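## Task

Inside the cabinet, one glass reagent bottle has slipped forward and rests against the inner face of the closed door. Make every bottle stand fully on the shelf, then close the door. No bottle may drop more than a few centimetres or break.

## Robot and tools

Robot: two arms, left_arm and right_arm, each with a parallel two-finger gripper. Calibrated bases in the scene frame: left_arm at (-0.050, +0.435, 0) m, quat_wxyz (+1.000, 0, 0, +0.027); right_arm at (+0.022, -0.337, 0) m, quat_wxyz (+1.000, 0, 0, +0.012). A two-camera stand is fixed behind the arms. Cameras: cam_high, cam_low (fixed, scene frame), cam_left_wrist, cam_right_wrist (carried by the hands), all 896x504.

Frames. Scene frame: origin at table-top height midway between the nominal bases, +z up, +x out over the table, left_arm toward +y (names do not match image sides). Each arm reports its hand position (m), end_effector_quat_wxyz and velocities (m/s, rad/s) in its own base frame. Offsets you command are along the current Hand target's own axes. Gripper axes: fingers point along +z, open and close along x; end_effector_position is the point between the pads, fingertips 17.5 mm further. A mounted block sticks out up to 12 cm toward the gripper's -y and turns with it. Printed positions can be off by a few centimetres.

Row layout (shared by execute_actions and move): 18 numbers, left arm first then right: dx, dy, dz, rx, ry, rz, gripper position, force_limit, speed, then the same nine for the right. The six pose numbers are an offset from that arm's Hand target at the start of the call (not a pose), scaled so 1.0 = 0.6 m or 180 degrees; rx, ry, rz form one rotation vector. All zeros for the six means ask nothing new. Gripper numbers are absolute: position +1 = 50 mm open, about -0.65 pads touch, -1 = close until stopped; force_limit -1/0/+1 = about 20/102/185 N per pad (final grip up to ~15 N more); speed -1/0/+1 = 20/85/150 mm/s. Both start at +1. Always resend an idle gripper's last three numbers; 0 is a real command.

execute_actions(actions, cameras): actions is a list of actions; each action is up to 15 rows, one per 1/30 s step, values in [-1, 1]; a short action repeats its last row to step 15. Each row counts from the action's start pose, not the previous row; the next action starts from the new Hand target, so a repeated offset moves further. An empty list returns state plus all images. cameras: list of names, ["all"], or [] ; an unknown name invalidates the call.

move(target, speed, blend, stop_force, zero, blocking, cameras): target is one 18-number row or up to 15 rows; every row's offsets count from the same starting Hand targets (same scale). speed: path top speed in m/s, 0.002 to 3.6, default 0.25 (turns up to twice that in rad/s), one value or one per target. blend: corner rounding in m for lists; 0 stops at each. stop_force: 3 to 120 N, one for both arms; an arm's path ends when push against its motion exceeds it, then backs off slightly and keeps pressing up to about that much. Omit it when pulling away from something you press on, and when the gripper turns. With stop_force all rows need identical finger numbers. zero (default true) re-zeros before the move. blocking=false returns after 0.5 s (not allowed with stop_force). Paths do not avoid obstacles or the other arm; a path near an arm's own base can whip its elbow, so route round it. Moves over 10 s are cut off. Result adds a move: line: done, off_target, moving, held or fault, plus limits (paced = pose clipped, held = steps withheld).

wait(seconds 0 to 3600): lets time pass. stop(): brakes a running move. zoom_image(camera, region [x0,y0,x1,y1] pixels, max 504x504) of the latest image. zero_wrist_force(arm): re-zero that arm's wrist sensor. finished_scene(scene): ends the current scene, irreversible; pass its number.

Results: Hand target = last commanded pose after clipping; the gripper often rests short of it, and the next execute_actions asks for it again. Orientation commands are clipped to 32 degrees from the measured one per step. object_status: 0 moving, 1 stopped while opening, 2 stopped while closing (a grip), 3 at requested position or pads met. Opening mm ~ (250 - position_measured) x 0.202. Wrist force/torque are in the end-effector axes, surface pushes read as force into the arm; noise ~0.18 N. Joint torques are rough. MOTOR HOT appears at 70 °C; at 85 °C the arm brakes for 30 to 60 s.

Avoid: torque faults (wrist 1 16.3, wrist 2 17.7, wrist 3 16.4, elbow 87.7, shoulder 101 N m) and force faults near 150 N, both stopping the arm 10 s; targets even slightly past firm contact; fast touches; arm-to-arm contact or gripping the other arm's fingers; letting glass drop more than a few centimetres; anything leaving the table; releasing moving parts; slamming the door.

Each tool is called after "Request:" in YAML: its name, and indented under it one key for each argument.

## Session

Request:
execute_actions:
  actions: []

Scene clock: 0.00 s.
left_arm: end_effector_position=(+0.0368, -0.6495, +0.2857) position_measured=3 object_status=3 end_effector_quat_wxyz=(-0.009, +0.894, +0.446, +0.027) | right_arm: end_effector_position=(+0.6275, -0.3263, +0.1285) position_measured=3 object_status=3 end_effector_quat_wxyz=(+0.221, +0.967, +0.056, +0.116)
Joint positions: left_arm=[-1.734 -1.198 1.221 -1.549 -1.538 -1.09] | right_arm=[2.993 -1.996 -1.763 -0.616 1.188 1.242]
Joint velocities: within noise
Joint torques (N m): no reading
Motor temperatures (°C): left_arm=[43 31 41 40 45 37] | right_arm=[40 41 40 38 49 41]
Wrist force (N): no reading
Wrist torque (N m): no reading
Wrist force, peak (N): no reading
Hand target: left_arm +0.0368, -0.6495, +0.2857; -0.009, +0.894, +0.446, +0.027 | right_arm +0.6275, -0.3263, +0.1285; +0.221, +0.967, +0.056, +0.116
Tool commands: left_gripper/position=+1.0 left_gripper/force_limit=+1.0 left_gripper/speed=+1.0 right_gripper/position=+1.0 right_gripper/force_limit=+1.0 right_gripper/speed=+1.0

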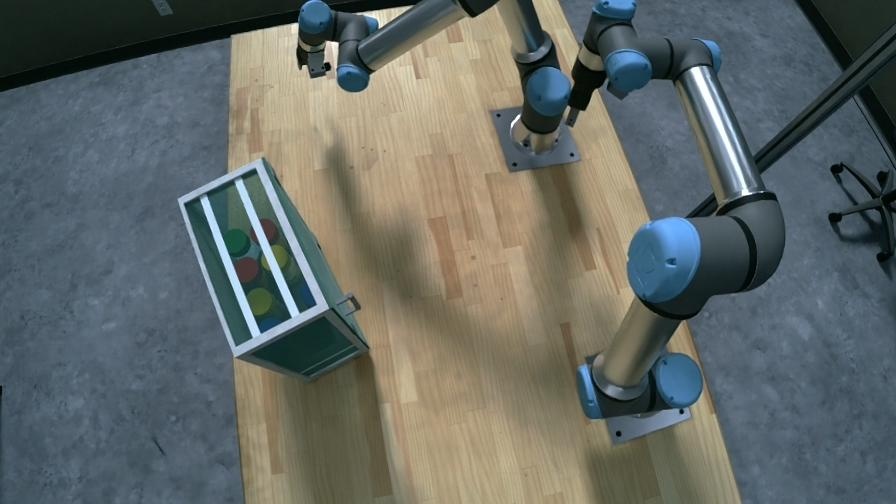

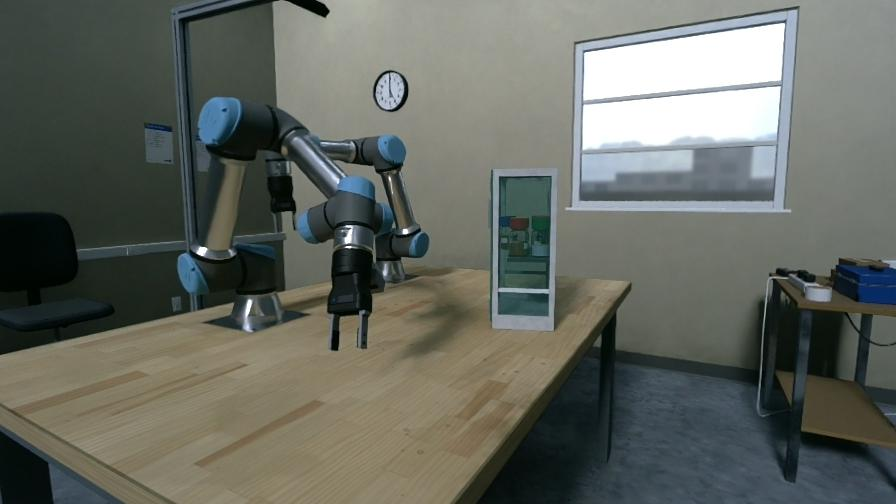

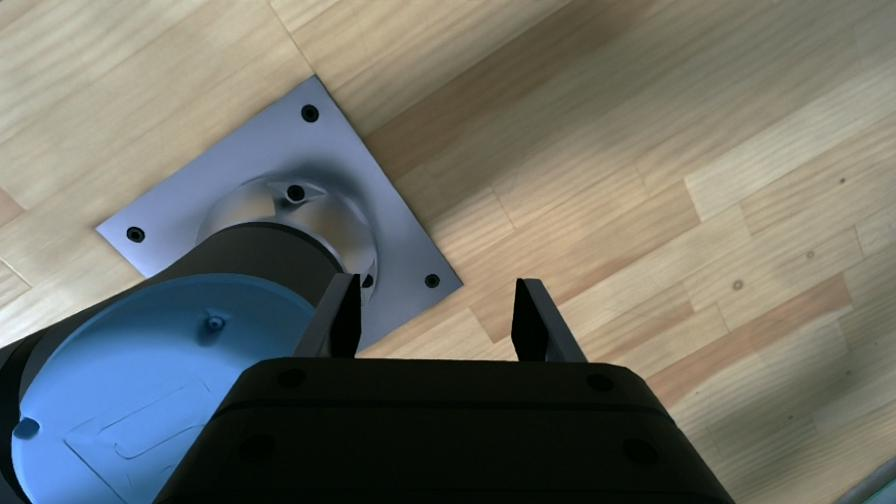

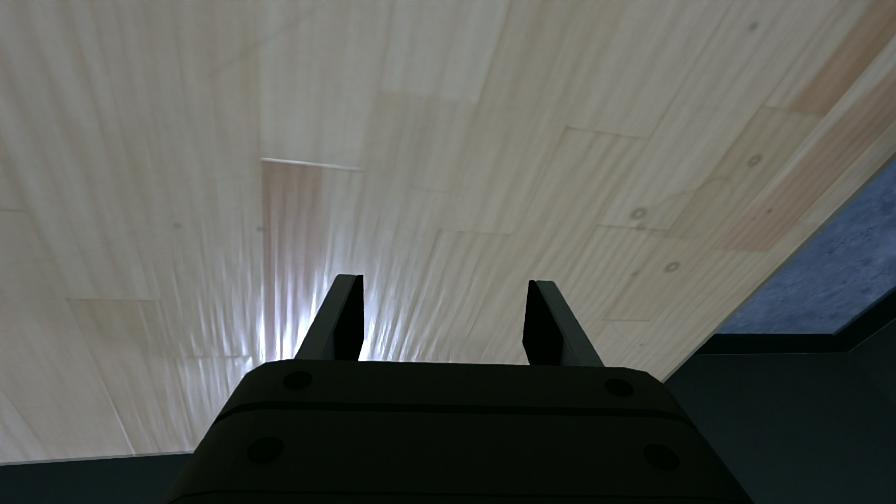

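Request:
zoom_image:
  camera: "cam_high"
  region: [160, 140, 400, 400]

Request:
zoom_image:
  camera: "cam_low"
  region: [460, 150, 600, 350]

Scaled by 1.938 from the camera's image (finer frame: 1280x720).

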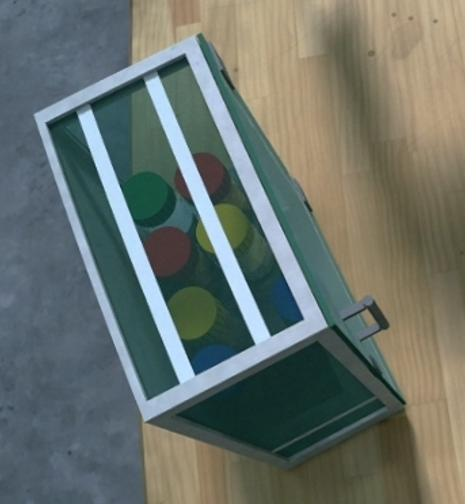

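Scaled by 2.520 from the camera's image (finer frame: 1280x720).

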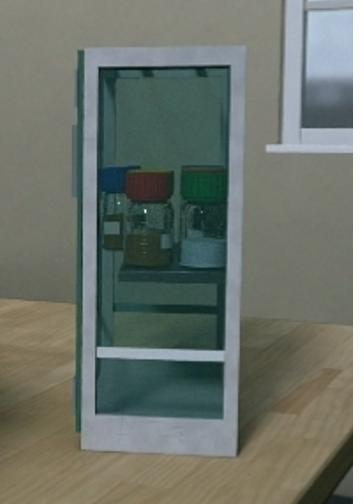

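Request:
move:
  target: [0.997,0.0255,0.116,0.251,0.514,0.534,1,1,1,0,0,0,0,0,0,1,1,1]
  speed: 0.5
  cameras: ["cam_high","cam_left_wrist"]

Scene clock: 54.73 s.
left_arm: end_effector_position=(+0.4106, -0.1786, +0.2495) position_measured=3 object_status=3 end_effector_quat_wxyz=(+0.567, -0.568, +0.423, -0.422) end_effector_velocity=(+0.001, +0.001, +0.000) end_effector_angular_velocity=(+0.003, +0.001, -0.002) | right_arm: end_effector_position=(+0.6275, -0.3263, +0.1285) position_measured=3 object_status=3 end_effector_quat_wxyz=(+0.221, +0.967, +0.056, +0.116)
Joint positions: left_arm=[-1.459 -1.678 2.322 -0.655 -0.179 0.011] | right_arm=[2.993 -1.996 -1.763 -0.616 1.188 1.242]
Joint velocities: left_arm=[0.004 -0.002 0.003 -0.002 0.006 0.004] | right_arm=[within noise]
Joint torques (N m): left_arm=[3.58 -22.23 -3.75 -1.76 1.51 0.59] | right_arm=[-0.37 37.53 18.07 3.06 -0.59 0.07]
Wrist force (N): left_arm=[-0.1 0.5 -0.9] | right_arm=[0.3 0.3 0.0]
Wrist torque (N m): left_arm=[-0.15 0.00 -0.11] | right_arm=[0.04 -0.05 0.00]
Wrist force, peak (N): left_arm=[-5.1 -1.6 2.9] | right_arm=[0.4 0.2 0.1]
Hand target: left_arm +0.4106, -0.1785, +0.2495; +0.567, -0.568, +0.423, -0.422 | right_arm +0.6275, -0.3263, +0.1285; +0.221, +0.967, +0.056, +0.116
Off the commanded pose: left_arm 0.000 m, 0 deg | right_arm 0.000 m, 0 deg.
move: done
cam_left_wrist: T_world_to_cam=[[0.25437, -0.9665, 0.03418, -0.28765], [-0.33766, -0.12188, -0.93334, 0.36727], [0.90624, 0.22587, -0.35735, -0.11112]] pos_world=[0.29789, -0.20816, 0.31291]

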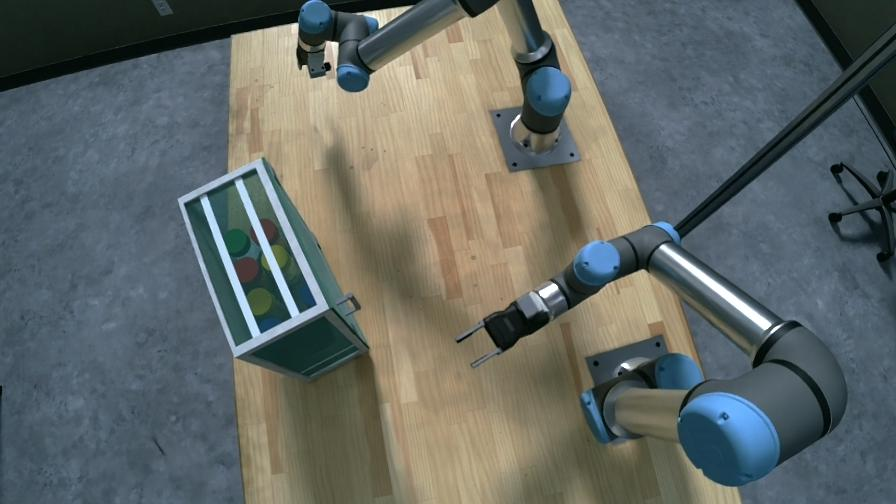

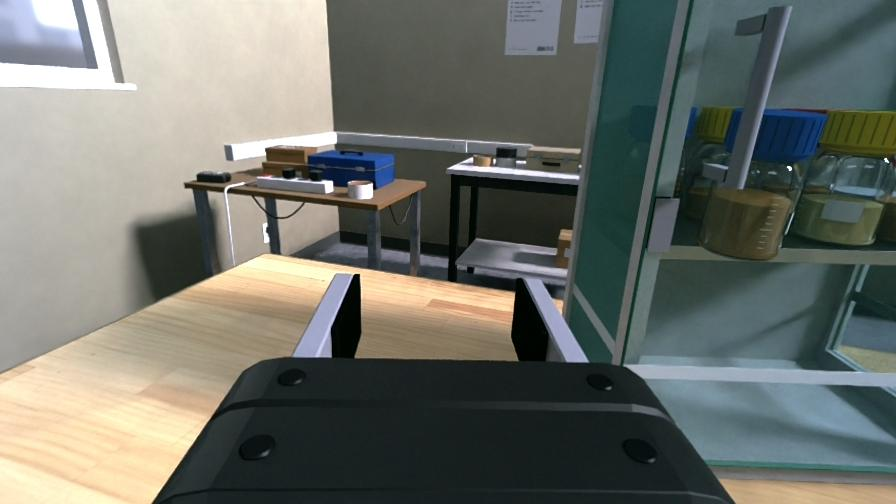

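Request:
move:
  target: [0,0,0,0,0,0,1,1,1,-0.083,-0.908,-0.611,0.479,0.216,0.464,1,1,1]
  speed: 0.5
  cameras: ["cam_high","cam_right_wrist"]

Request:
zoom_image:
  camera: "cam_right_wrist"
  region: [200, 0, 700, 380]

Scene clock: 60.63 s.
left_arm: end_effector_position=(+0.4106, -0.1785, +0.2495) position_measured=3 object_status=3 end_effector_quat_wxyz=(+0.567, -0.568, +0.423, -0.422) | right_arm: end_effector_position=(+0.4577, +0.3059, +0.1997) position_measured=3 object_status=3 end_effector_quat_wxyz=(+0.573, -0.573, +0.414, -0.415)
Joint positions: left_arm=[-1.459 -1.678 2.322 -0.655 -0.179 0.012] | right_arm=[4.404 -2.254 -2.433 1.544 0.627 3.141]
Joint torques (N m): left_arm=[1.95 -23.34 -5.32 -1.42 -1.51 0.68] | right_arm=[7.02 32.02 0.91 3 -0.95 -1.44]
Wrist force (N): left_arm=[0.1 0.0 -0.9] | right_arm=[-0.3 -2.4 3.7]
Wrist torque (N m): left_arm=[-0.22 -0.02 -0.11] | right_arm=[-0.64 0.05 -0.09]
Wrist force, peak (N): left_arm=[0.3 0.3 -1.2] | right_arm=[-10.2 -0.2 0.8]
Hand target: left_arm +0.4106, -0.1785, +0.2495; +0.567, -0.568, +0.423, -0.422 | right_arm +0.4576, +0.3060, +0.1998; +0.573, -0.573, +0.414, -0.415
Off the commanded pose: left_arm 0.000 m, 0 deg | right_arm 0.000 m, 0 deg.
move: done
cam_right_wrist: T_world_to_cam=[[0.28116, -0.95845, 0.04811, 0.15182], [-0.30434, -0.1366, -0.94272, 0.39333], [0.91012, 0.25041, -0.33011, -0.29419]] pos_world=[0.34477, 0.27291, 0.26638]

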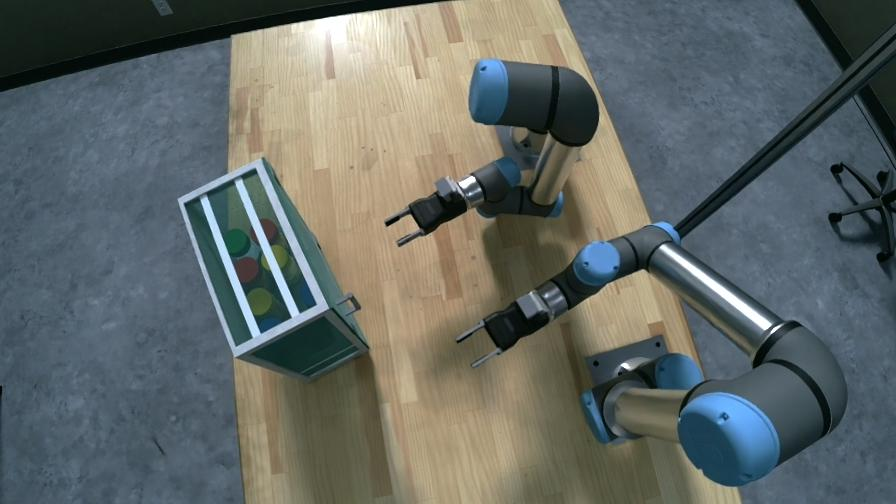

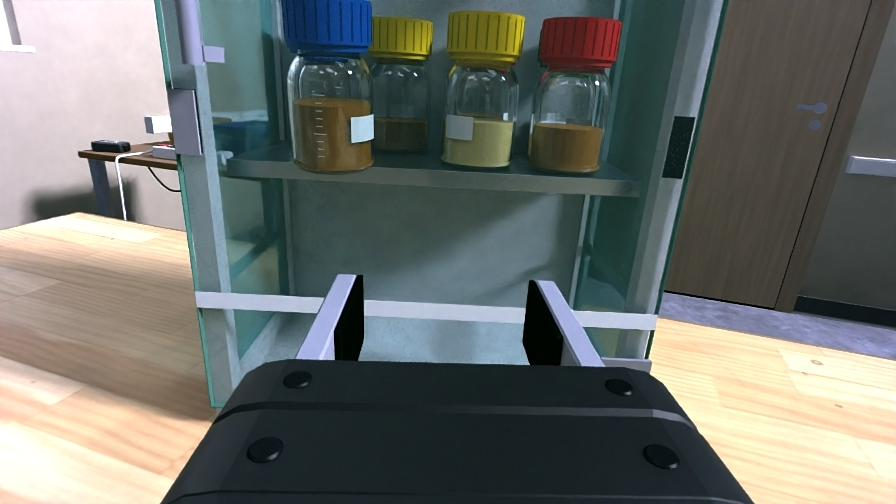

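Scaled by 1.008 from the camera's image (finer frame: 1280x720).

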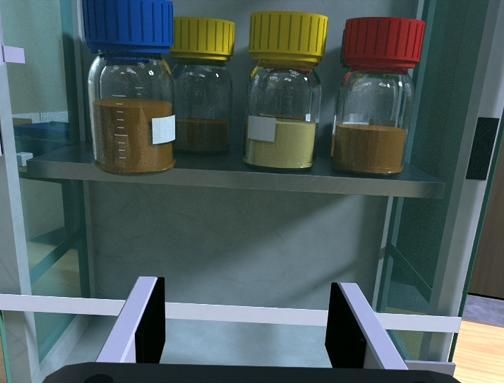

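Request:
move:
  target: [0,0,0,0,0,0,1,1,1,-0.1,-0.46,0,0,0,0,1,1,1]
  speed: 0.5
  cameras: ["cam_right_wrist"]

Request:
zoom_image:
  camera: "cam_right_wrist"
  region: [200, 50, 600, 430]

Scene clock: 72.27 s.
left_arm: end_effector_position=(+0.4106, -0.1785, +0.2495) position_measured=3 object_status=3 end_effector_quat_wxyz=(+0.567, -0.568, +0.423, -0.422) | right_arm: end_effector_position=(+0.4389, +0.3632, +0.4756) position_measured=3 object_status=3 end_effector_quat_wxyz=(+0.573, -0.573, +0.414, -0.415) end_effector_velocity=(+0.000, +0.001, +0.000) end_effector_angular_velocity=(-0.003, +0.001, -0.001)
Joint positions: left_arm=[-1.459 -1.678 2.322 -0.655 -0.179 0.012] | right_arm=[4.514 -1.533 -2.177 0.568 0.517 3.141]
Joint velocities: left_arm=[within noise] | right_arm=[0 0 0.002 -0.005 -0.001 0]
Joint torques (N m): left_arm=[2.79 -20.79 -5.86 -1.75 -1.53 0.59] | right_arm=[-0.3 21.34 26.92 -0.06 -0.64 -0.17]
Wrist force (N): left_arm=[0.0 0.3 -0.9] | right_arm=[-0.4 -2.4 4.1]
Wrist torque (N m): left_arm=[-0.18 -0.02 -0.11] | right_arm=[-0.63 0.06 -0.28]
Wrist force, peak (N): left_arm=[0.3 0.2 -1.3] | right_arm=[-1.1 -7.1 3.9]
Hand target: left_arm +0.4106, -0.1785, +0.2495; +0.567, -0.568, +0.423, -0.422 | right_arm +0.4388, +0.3632, +0.4757; +0.573, -0.573, +0.414, -0.415
Off the commanded pose: left_arm 0.000 m, 0 deg | right_arm 0.000 m, 0 deg.
move: done
cam_right_wrist: T_world_to_cam=[[0.28134, -0.95839, 0.04838, 0.19853], [-0.30424, -0.1369, -0.94271, 0.6555], [0.9101, 0.2505, -0.3301, -0.20042]] pos_world=[0.32598, 0.33021, 0.54219]

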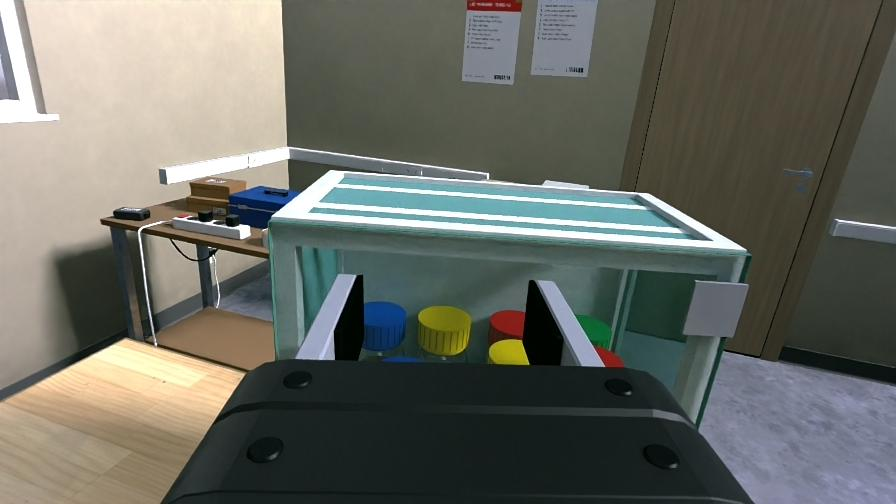

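Scaled by 1.260 from the camera's image (finer frame: 1280x720).

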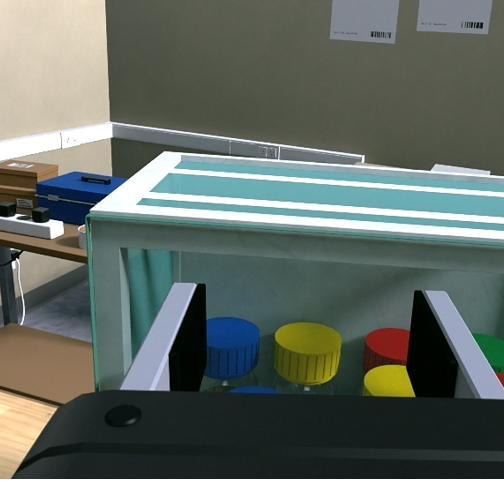

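Request:
move:
  target: [0,0,0,0,0,0,1,1,1,-0.113,0.293,0.103,0,0,0,1,1,1]
  speed: 0.3
  cameras: ["cam_left_wrist","cam_right_wrist"]

Request:
zoom_image:
  camera: "cam_left_wrist"
  region: [560, 0, 896, 400]

Scene clock: 117.80 s.
left_arm: end_effector_position=(+0.4106, -0.1785, +0.2495) position_measured=3 object_status=3 end_effector_quat_wxyz=(+0.567, -0.568, +0.423, -0.422) | right_arm: end_effector_position=(+0.4764, +0.4467, +0.2999) position_measured=3 object_status=3 end_effector_quat_wxyz=(+0.573, -0.573, +0.414, -0.415)
Joint positions: left_arm=[-1.459 -1.678 2.322 -0.655 -0.179 0.012] | right_arm=[4.464 -2.076 -2.086 1.019 0.567 3.141]
Joint torques (N m): left_arm=[-0.37 -21.05 -5.45 -1.61 -1.16 0.8] | right_arm=[6.73 15.77 10.78 3.26 -0.57 1.07]
Wrist force (N): left_arm=[-0.2 0.3 -0.9] | right_arm=[-0.3 -2.5 4.0]
Wrist torque (N m): left_arm=[-0.18 0.01 -0.10] | right_arm=[-0.66 0.04 -0.30]
Wrist force, peak (N): left_arm=[0.0 0.4 -1.2] | right_arm=[0.5 -6.0 3.5]
Hand target: left_arm +0.4106, -0.1785, +0.2495; +0.567, -0.568, +0.423, -0.422 | right_arm +0.4763, +0.4468, +0.2998; +0.573, -0.573, +0.414, -0.415
Off the commanded pose: left_arm 0.000 m, 0 deg | right_arm 0.000 m, 0 deg.
move: done
cam_left_wrist: T_world_to_cam=[[0.2542, -0.96655, 0.03425, -0.28753], [-0.33777, -0.1219, -0.9333, 0.36729], [0.90625, 0.22567, -0.35746, -0.11115]] pos_world=[0.29789, -0.20805, 0.31291]
cam_right_wrist: T_world_to_cam=[[0.28125, -0.95843, 0.04811, 0.27665], [-0.30424, -0.1366, -0.94275, 0.5126], [0.91013, 0.25051, -0.33001, -0.3135]] pos_world=[0.36347, 0.41371, 0.36648]

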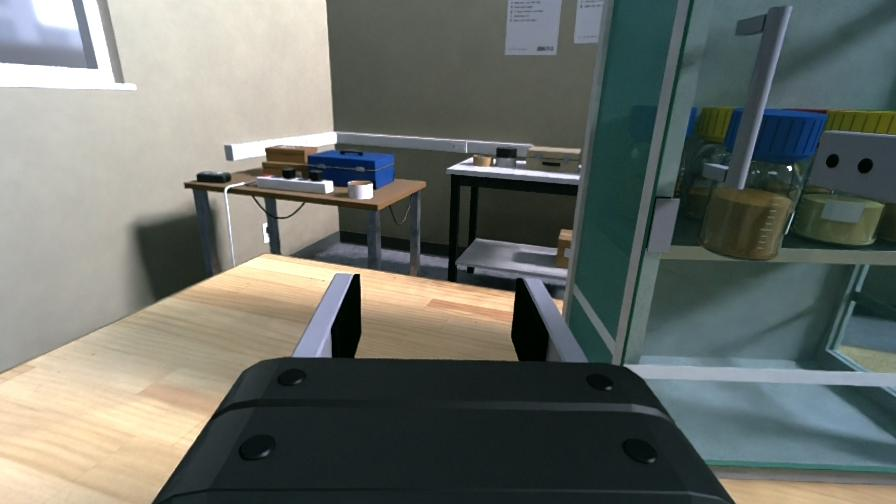

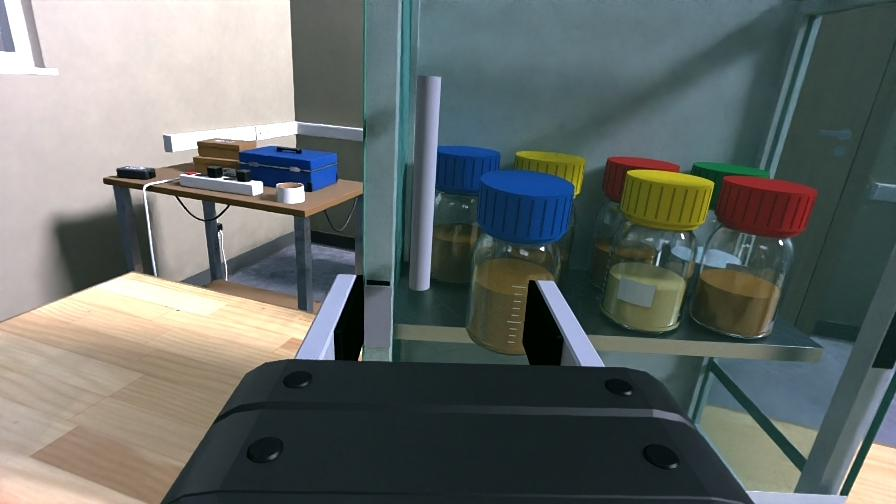

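Scaled by 1.260 from the camera's image (finer frame: 1280x720).

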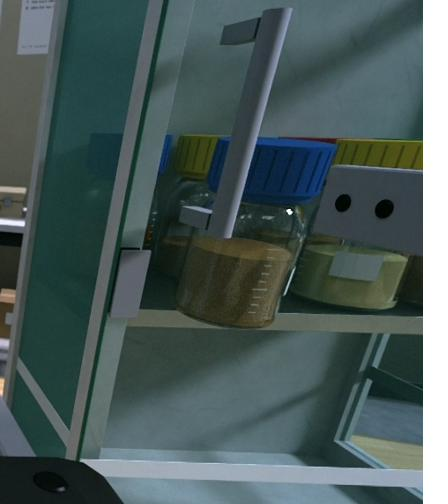

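Request:
move:
  target: [0,0,0,0,0,0,1,1,1,-0.0083,0,0.143,0,0,0,1,1,1]
  speed: 0.1
  stop_force: 8
  cameras: ["cam_left_wrist","cam_right_wrist"]

Request:
zoom_image:
  camera: "cam_left_wrist"
  region: [560, 0, 896, 400]

Scene clock: 125.63 s.
left_arm: end_effector_position=(+0.4106, -0.1785, +0.2495) position_measured=3 object_status=3 end_effector_quat_wxyz=(+0.567, -0.568, +0.423, -0.422) | right_arm: end_effector_position=(+0.5563, +0.4784, +0.2998) position_measured=3 object_status=3 end_effector_quat_wxyz=(+0.573, -0.573, +0.414, -0.415)
Joint positions: left_arm=[-1.459 -1.678 2.322 -0.655 -0.179 0.012] | right_arm=[4.317 -2.186 -1.865 0.909 0.714 3.141]
Joint torques (N m): left_arm=[-0.16 -18.58 -8.29 -1.38 -1.77 0.51] | right_arm=[0.23 56.1 17.95 -0.06 0.89 -0.03]
Wrist force (N): left_arm=[0.1 -0.1 -0.9] | right_arm=[-0.5 -2.4 3.7]
Wrist torque (N m): left_arm=[-0.24 -0.03 -0.11] | right_arm=[-0.64 0.05 -0.27]
Wrist force, peak (N): left_arm=[0.1 0.3 -1.2] | right_arm=[-0.3 -2.3 5.4]
Hand target: left_arm +0.4106, -0.1785, +0.2495; +0.567, -0.568, +0.423, -0.422 | right_arm +0.5563, +0.4783, +0.2998; +0.573, -0.573, +0.414, -0.415
Off the commanded pose: left_arm 0.000 m, 0 deg | right_arm 0.000 m, 0 deg.
move: done
cam_left_wrist: T_world_to_cam=[[0.2542, -0.96655, 0.03425, -0.28753], [-0.33777, -0.1219, -0.9333, 0.36729], [0.90625, 0.22567, -0.35746, -0.11115]] pos_world=[0.29789, -0.20805, 0.31291]
cam_right_wrist: T_world_to_cam=[[0.28134, -0.9584, 0.04808, 0.28443], [-0.30423, -0.1366, -0.94276, 0.54112], [0.91011, 0.2506, -0.33, -0.39421]] pos_world=[0.44338, 0.44531, 0.36638]

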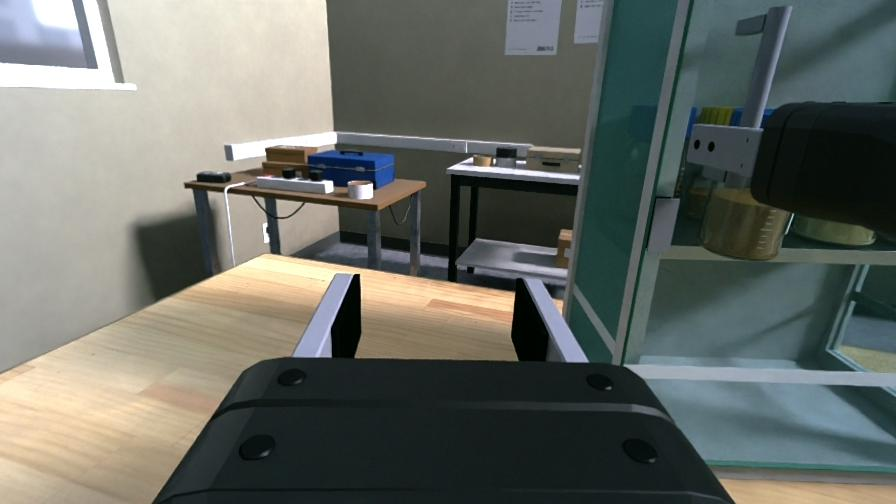

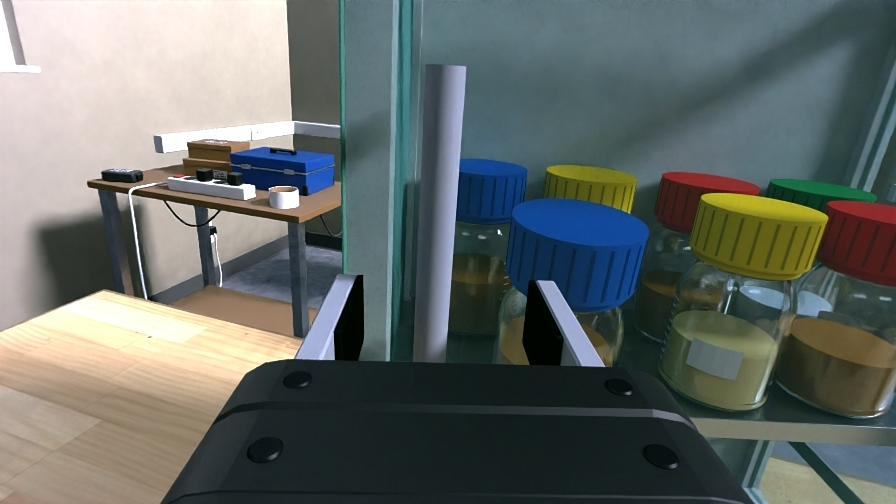

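Scaled by 1.260 from the camera's image (finer frame: 1280x720).

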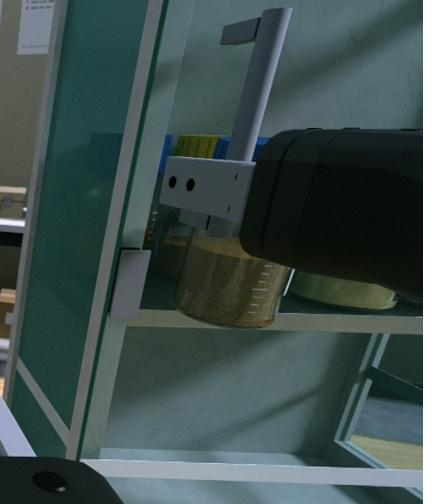

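Request:
move:
  target: [0,0,0,0,0,0,1,1,1,-0.006,0,0,0,0,0,1,1,1]
  speed: 0.1

Request:
execute_actions:
  actions:
    - [[0,0,0,0,0,0,1,1,1,0,0,0,0,0,0,-1,-0.9,-0.6]]
    - [[0,0,0,0,0,0,1,1,1,0,0,0,0,0,0,-1,-0.9,-0.6]]
  cameras: ["cam_right_wrist"]

Scene clock: 131.30 s.
left_arm: end_effector_position=(+0.4106, -0.1785, +0.2495) position_measured=3 object_status=3 end_effector_quat_wxyz=(+0.567, -0.568, +0.423, -0.422) | right_arm: end_effector_position=(+0.5551, +0.4818, +0.2998) position_measured=3 object_status=3 end_effector_quat_wxyz=(+0.573, -0.573, +0.414, -0.415)
Joint positions: left_arm=[-1.459 -1.678 2.322 -0.655 -0.179 0.012] | right_arm=[4.322 -2.189 -1.859 0.906 0.709 3.141]
Joint torques (N m): left_arm=[-2.13 -17.9 -7.69 -1.63 -1.41 0.71] | right_arm=[-5.98 30.68 3.3 3.19 0.59 1.1]
Wrist force (N): left_arm=[0.1 0.2 -1.0] | right_arm=[-0.4 -2.5 3.9]
Wrist torque (N m): left_arm=[-0.18 -0.02 -0.11] | right_arm=[-0.65 0.04 -0.27]
Wrist force, peak (N): left_arm=[0.0 0.1 -1.2] | right_arm=[-0.2 -3.4 3.9]
Hand target: left_arm +0.4106, -0.1785, +0.2495; +0.567, -0.568, +0.423, -0.422 | right_arm +0.5551, +0.4818, +0.2998; +0.573, -0.573, +0.414, -0.415
Off the commanded pose: left_arm 0.000 m, 0 deg | right_arm 0.000 m, 0 deg.
move: done

Scene clock: 132.50 s.
left_arm: end_effector_position=(+0.4106, -0.1785, +0.2495) position_measured=3 object_status=3 end_effector_quat_wxyz=(+0.567, -0.568, +0.423, -0.422) | right_arm: end_effector_position=(+0.5551, +0.4818, +0.2998) position_measured=203 object_status=2 end_effector_quat_wxyz=(+0.573, -0.573, +0.414, -0.415)
Joint positions: left_arm=[-1.459 -1.678 2.322 -0.655 -0.179 0.012] | right_arm=[4.322 -2.189 -1.859 0.906 0.709 3.141]
Joint torques (N m): left_arm=[-3.29 -17.91 -9.1 -1.73 -1.47 0.44] | right_arm=[-7.07 34.83 3.98 2.94 -0.71 0.98]
Wrist force (N): left_arm=[0.0 0.0 -0.9] | right_arm=[-1.3 -1.6 10.7]
Wrist torque (N m): left_arm=[-0.22 -0.02 -0.10] | right_arm=[-0.67 0.02 0.02]
Wrist force, peak (N): left_arm=[0.2 0.2 -1.0] | right_arm=[-1.3 -1.6 10.7]
Hand target: left_arm +0.4106, -0.1785, +0.2495; +0.567, -0.568, +0.423, -0.422 | right_arm +0.5551, +0.4818, +0.2998; +0.573, -0.573, +0.414, -0.415
Off the commanded pose: left_arm 0.000 m, 0 deg | right_arm 0.000 m, 0 deg.
Step readings (end_effector_position of left_arm | right_arm):
0: (+0.4106, -0.1785, +0.2495) | (+0.5551, +0.4818, +0.2998)
1: (+0.4106, -0.1785, +0.2495) | (+0.5551, +0.4818, +0.2998)
2: (+0.4106, -0.1785, +0.2495) | (+0.5551, +0.4818, +0.2998)
4: (+0.4106, -0.1785, +0.2495) | (+0.5551, +0.4818, +0.2998)
8: (+0.4106, -0.1785, +0.2495) | (+0.5551, +0.4818, +0.2998)
15: (+0.4106, -0.1785, +0.2495) | (+0.5551, +0.4818, +0.2998)
16: (+0.4106, -0.1785, +0.2495) | (+0.5551, +0.4818, +0.2998)
17: (+0.4106, -0.1785, +0.2495) | (+0.5551, +0.4818, +0.2998)
19: (+0.4106, -0.1785, +0.2495) | (+0.5551, +0.4818, +0.2998)
23: (+0.4106, -0.1785, +0.2495) | (+0.5551, +0.4818, +0.2998)
30: (+0.4106, -0.1785, +0.2495) | (+0.5551, +0.4818, +0.2998)
cam_right_wrist: T_world_to_cam=[[0.28125, -0.95843, 0.04811, 0.28816], [-0.30424, -0.1366, -0.94275, 0.54124], [0.91013, 0.25051, -0.33001, -0.39396]] pos_world=[0.44217, 0.44881, 0.36638]

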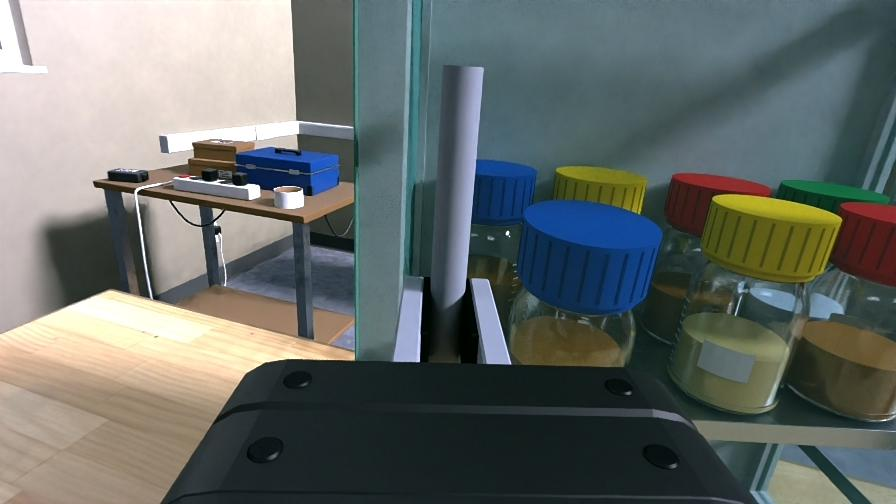

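Request:
move:
  target: [0,0,0,0,0,0,1,1,1,0.008,0,-0.052,0,-0.0333,0,-1,-0.9,-0.6]
  speed: 0.04
  cameras: ["cam_left_wrist","cam_right_wrist"]

Request:
zoom_image:
  camera: "cam_left_wrist"
  region: [560, 0, 896, 400]

Scene clock: 139.60 s.
left_arm: end_effector_position=(+0.4106, -0.1785, +0.2495) position_measured=3 object_status=3 end_effector_quat_wxyz=(+0.567, -0.568, +0.423, -0.422) | right_arm: end_effector_position=(+0.5269, +0.4674, +0.3000) position_measured=203 object_status=2 end_effector_quat_wxyz=(+0.594, -0.594, +0.384, -0.384) end_effector_velocity=(+0.002, +0.001, +0.000) end_effector_angular_velocity=(-0.001, +0.000, -0.006)
Joint positions: left_arm=[-1.459 -1.678 2.322 -0.655 -0.179 0.012] | right_arm=[4.326 -2.123 -1.991 0.972 0.809 3.141]
Joint velocities: left_arm=[within noise] | right_arm=[0 -0.003 0.006 -0.005 -0.006 0]
Joint torques (N m): left_arm=[-5.97 -15.4 -9.55 -1.22 -1.3 0.71] | right_arm=[3.42 21.47 23.35 0.71 -2.39 1.06]
Wrist force (N): left_arm=[0.1 0.0 -0.8] | right_arm=[-2.6 2.5 3.3]
Wrist torque (N m): left_arm=[-0.24 -0.03 -0.10] | right_arm=[-0.63 -0.04 -0.02]
Wrist force, peak (N): left_arm=[-0.4 -0.1 -1.1] | right_arm=[-1.9 -4.7 12.5]
Hand target: left_arm +0.4106, -0.1785, +0.2495; +0.567, -0.568, +0.423, -0.422 | right_arm +0.5270, +0.4674, +0.2998; +0.594, -0.594, +0.384, -0.384
Off the commanded pose: left_arm 0.000 m, 0 deg | right_arm 0.000 m, 0 deg.
move: done
cam_left_wrist: T_world_to_cam=[[0.2542, -0.96655, 0.03425, -0.28753], [-0.33777, -0.1219, -0.9333, 0.36729], [0.90625, 0.22567, -0.35746, -0.11115]] pos_world=[0.29789, -0.20805, 0.31291]
cam_right_wrist: T_world_to_cam=[[0.3801, -0.92372, 0.04769, 0.21409], [-0.28824, -0.16728, -0.94283, 0.53685], [0.87889, 0.34462, -0.32983, -0.39221]] pos_world=[0.41807, 0.42273, 0.36658]

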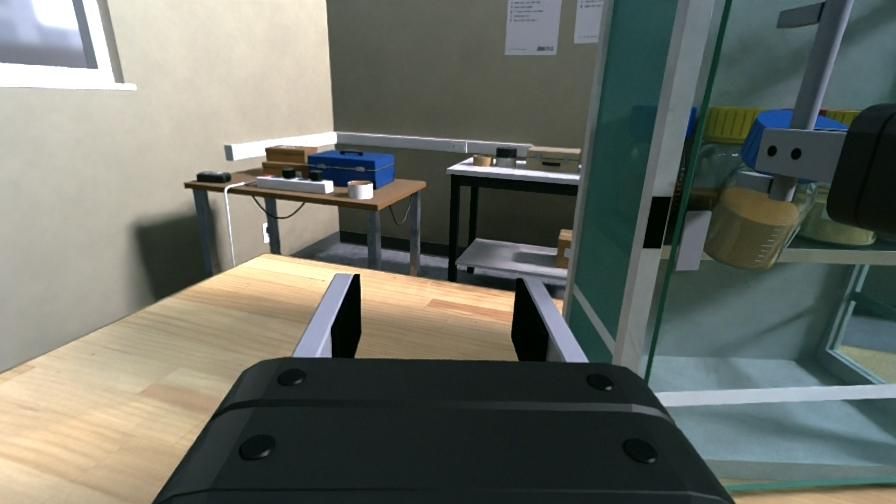

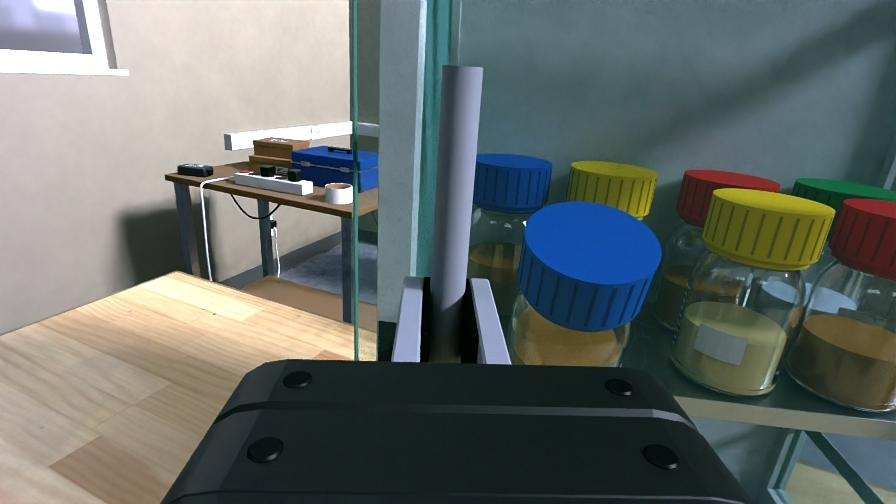

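Scaled by 1.260 from the camera's image (finer frame: 1280x720).

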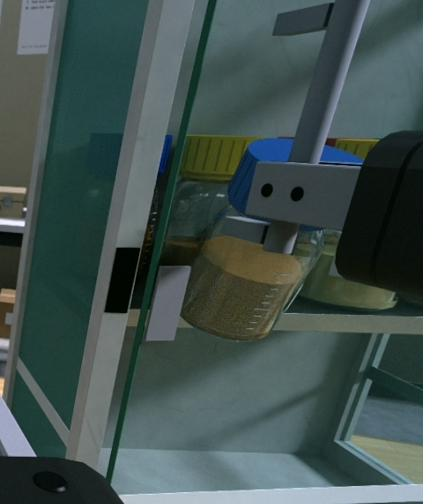

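Request:
move:
  target:
    - [-0.153,-0.0125,0.236,0,0.483,0,-1,-0.8,0,0,0,0,0,0,0,-1,-0.9,-0.6]
    - [0.134,-0.0125,0.263,0,0.483,0,-1,-0.8,0,0,0,0,0,0,0,-1,-0.9,-0.6]
  speed: [0.4,0.12]
  cameras: ["cam_high","cam_low","cam_left_wrist","cam_right_wrist"]

Scene clock: 177.23 s.
left_arm: end_effector_position=(+0.5016, -0.0687, +0.2549) position_measured=251 object_status=3 end_effector_quat_wxyz=(+0.206, -0.207, +0.676, -0.677) | right_arm: end_effector_position=(+0.5270, +0.4674, +0.2998) position_measured=203 object_status=2 end_effector_quat_wxyz=(+0.594, -0.594, +0.384, -0.384)
Joint positions: left_arm=[0.036 -1.466 2.095 -0.631 2.584 -0.003] | right_arm=[4.326 -2.123 -1.991 0.972 0.809 3.141]
Joint torques (N m): left_arm=[-2.72 -22.12 -16.47 -3.37 0.9 0.08] | right_arm=[-7.04 20.23 23.73 0.47 0.14 -1.27]
Wrist force (N): left_arm=[0.0 -0.1 -0.7] | right_arm=[-2.1 1.2 3.1]
Wrist torque (N m): left_arm=[-0.23 0.02 -0.16] | right_arm=[-0.64 0.00 -0.02]
Wrist force, peak (N): left_arm=[-14.1 0.3 2.9] | right_arm=[-3.1 3.5 3.5]
Hand target: left_arm +0.5017, -0.0687, +0.2548; +0.206, -0.207, +0.676, -0.677 (not the last commanded pose) | right_arm +0.5270, +0.4674, +0.2998; +0.594, -0.594, +0.384, -0.384
Off the commanded pose: left_arm 0.164 m, 14 deg | right_arm 0.000 m, 0 deg.
move: held (left_arm; a check stopped the path); path passed 0 of 2 targets; limits=held
pose unreachable (left arm): on one or more control steps of this call, first in action 0 (counted from 0), this arm could not follow its commanded pose, so it was not sent that pose on those steps. It may still have moved: this result reports where it is.
cause: moving toward the commanded pose would bring two parts of the arm too close to each other (its gripper and another part of the arm, with joints 4 (wrist 1) to 6 (wrist 3) between them, 8 mm apart when it was first held).
cam_left_wrist: T_world_to_cam=[[-0.84675, -0.53077, 0.03599, 0.37696], [-0.21695, 0.28275, -0.93434, 0.38388], [0.48574, -0.79895, -0.35457, -0.0767]] pos_world=[0.43973, 0.03026, 0.3179]
cam_right_wrist: T_world_to_cam=[[0.37981, -0.92382, 0.04802, 0.2142], [-0.28844, -0.16759, -0.94272, 0.53697], [0.87895, 0.3442, -0.33011, -0.3921]] pos_world=[0.41817, 0.42283, 0.36648]

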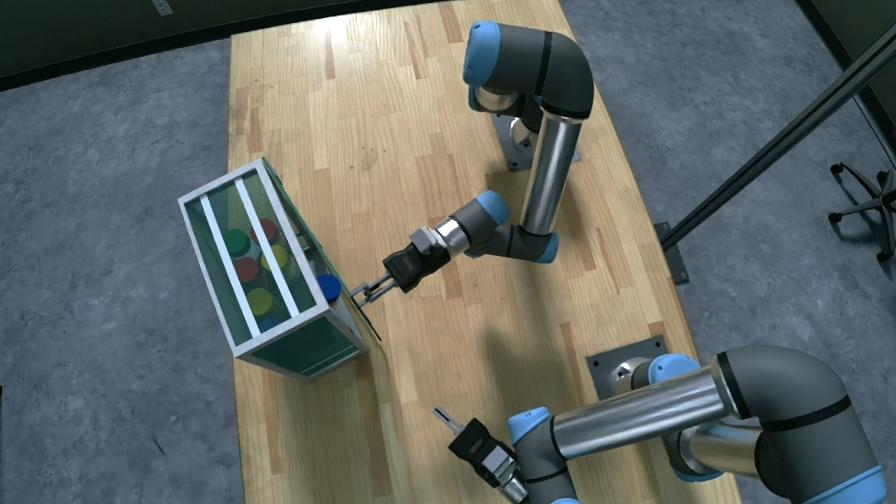

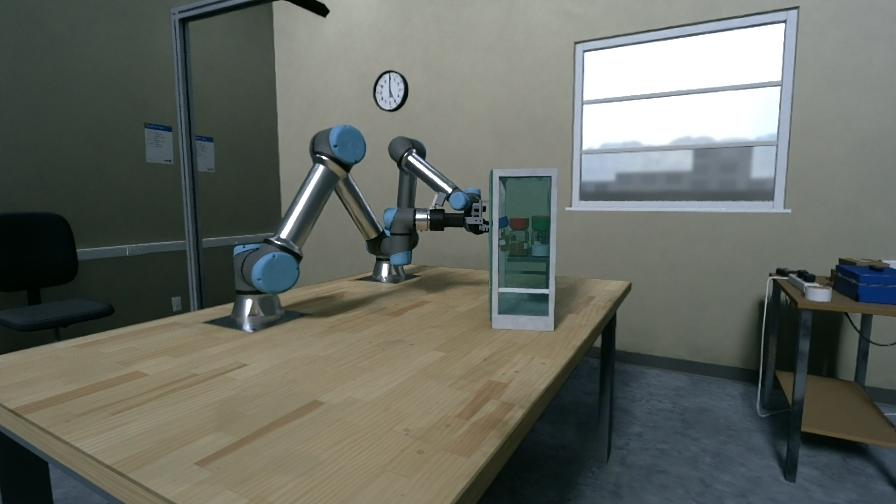

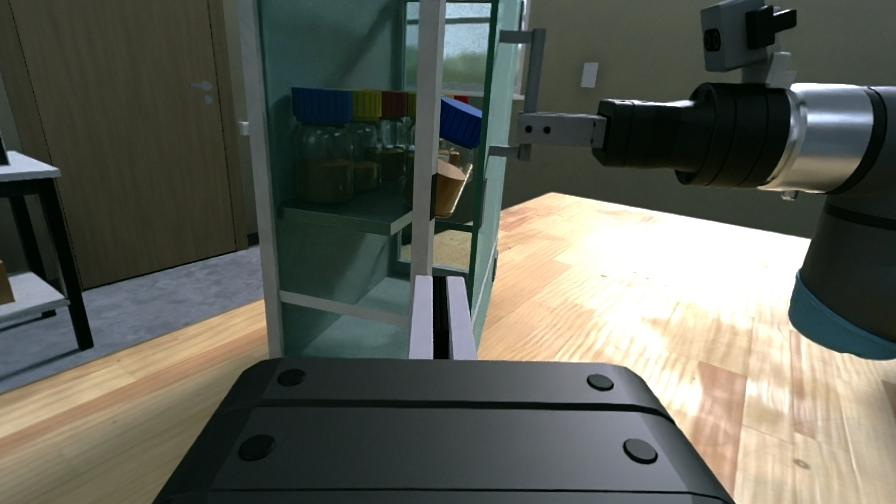

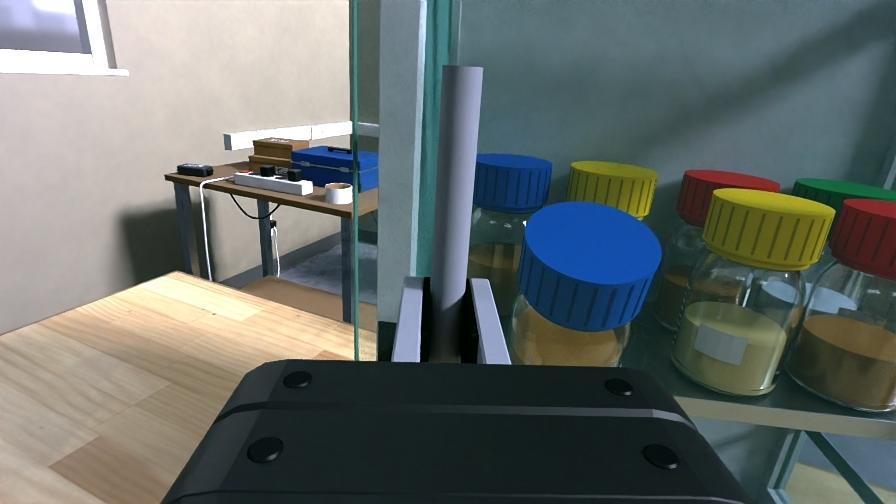

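Request:
move:
  target: [0.018,-0.004,0.22,0,0.066,0,-1,-0.8,0,0,0,0,0,0,0,-1,-0.9,-0.6]
  speed: 0.12
  cameras: ["cam_high","cam_left_wrist","cam_right_wrist"]

Request:
zoom_image:
  camera: "cam_left_wrist"
  region: [220, 0, 670, 380]

Scene clock: 194.87 s.
left_arm: end_effector_position=(+0.5665, -0.1841, +0.2572) position_measured=251 object_status=3 end_effector_quat_wxyz=(+0.135, -0.136, +0.694, -0.694) | right_arm: end_effector_position=(+0.5270, +0.4674, +0.2998) position_measured=203 object_status=2 end_effector_quat_wxyz=(+0.594, -0.594, +0.384, -0.384)
Joint positions: left_arm=[-0.167 -1.276 1.849 -0.575 2.588 -0.003] | right_arm=[4.326 -2.123 -1.991 0.972 0.809 3.141]
Joint torques (N m): left_arm=[-5.54 -44.84 -18.46 -3.97 -1.59 0.4] | right_arm=[-4.37 20.48 24.03 0.61 0.21 -1.31]
Wrist force (N): left_arm=[0.1 0.1 -0.6] | right_arm=[-1.9 1.2 3.3]
Wrist torque (N m): left_arm=[-0.21 -0.01 -0.16] | right_arm=[-0.65 -0.02 -0.02]
Wrist force, peak (N): left_arm=[0.4 -0.1 -2.6] | right_arm=[-2.1 1.5 3.5]
Hand target: left_arm +0.5665, -0.1842, +0.2574; +0.135, -0.136, +0.694, -0.694 | right_arm +0.5270, +0.4674, +0.2998; +0.594, -0.594, +0.384, -0.384
Off the commanded pose: left_arm 0.000 m, 0 deg | right_arm 0.000 m, 0 deg.
move: done
cam_left_wrist: T_world_to_cam=[[-0.9379, -0.34501, 0.03606, 0.45645], [-0.1541, 0.32126, -0.93437, 0.40432], [0.31079, -0.88191, -0.35448, -0.11571]] pos_world=[0.52637, -0.07446, 0.32031]
cam_right_wrist: T_world_to_cam=[[0.37981, -0.92382, 0.04802, 0.2142], [-0.28844, -0.16759, -0.94272, 0.53697], [0.87895, 0.3442, -0.33011, -0.3921]] pos_world=[0.41817, 0.42283, 0.36648]

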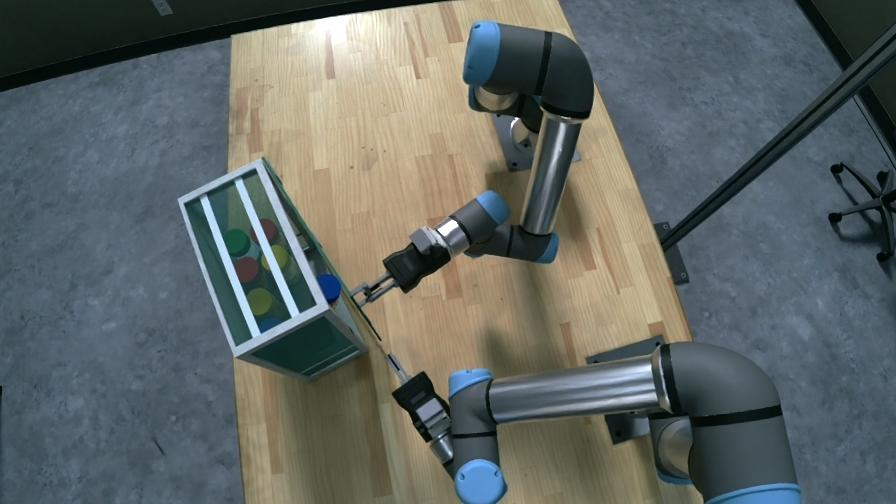

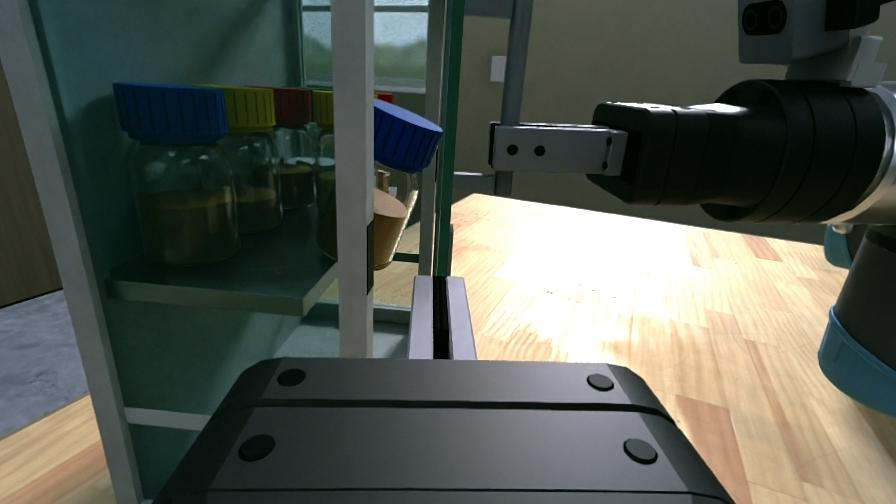

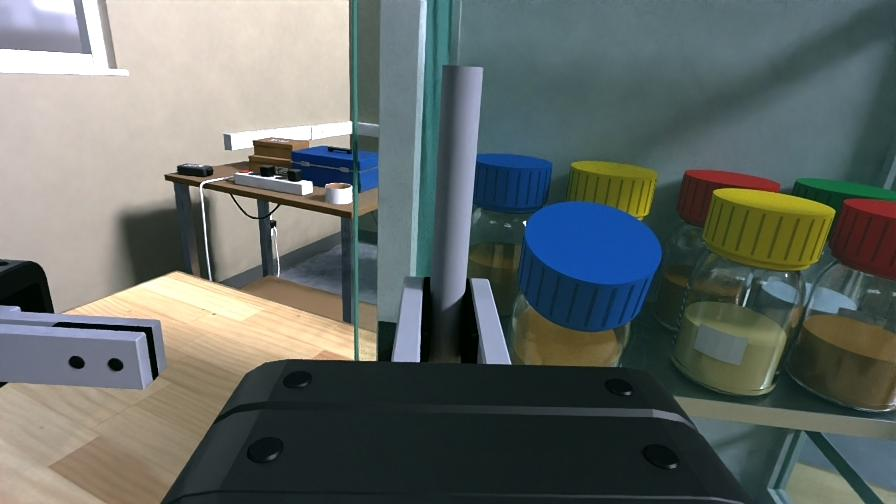

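Scaled by 1.120 from the camera's image (finer frame: 1280x720).

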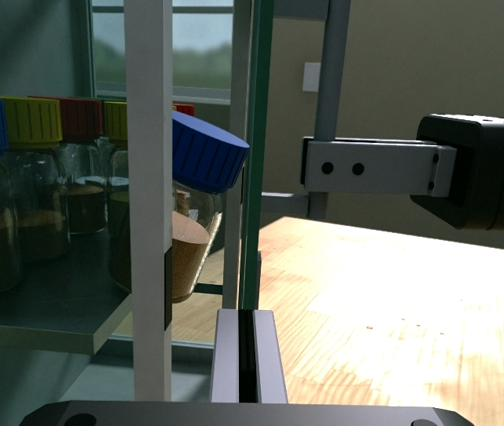

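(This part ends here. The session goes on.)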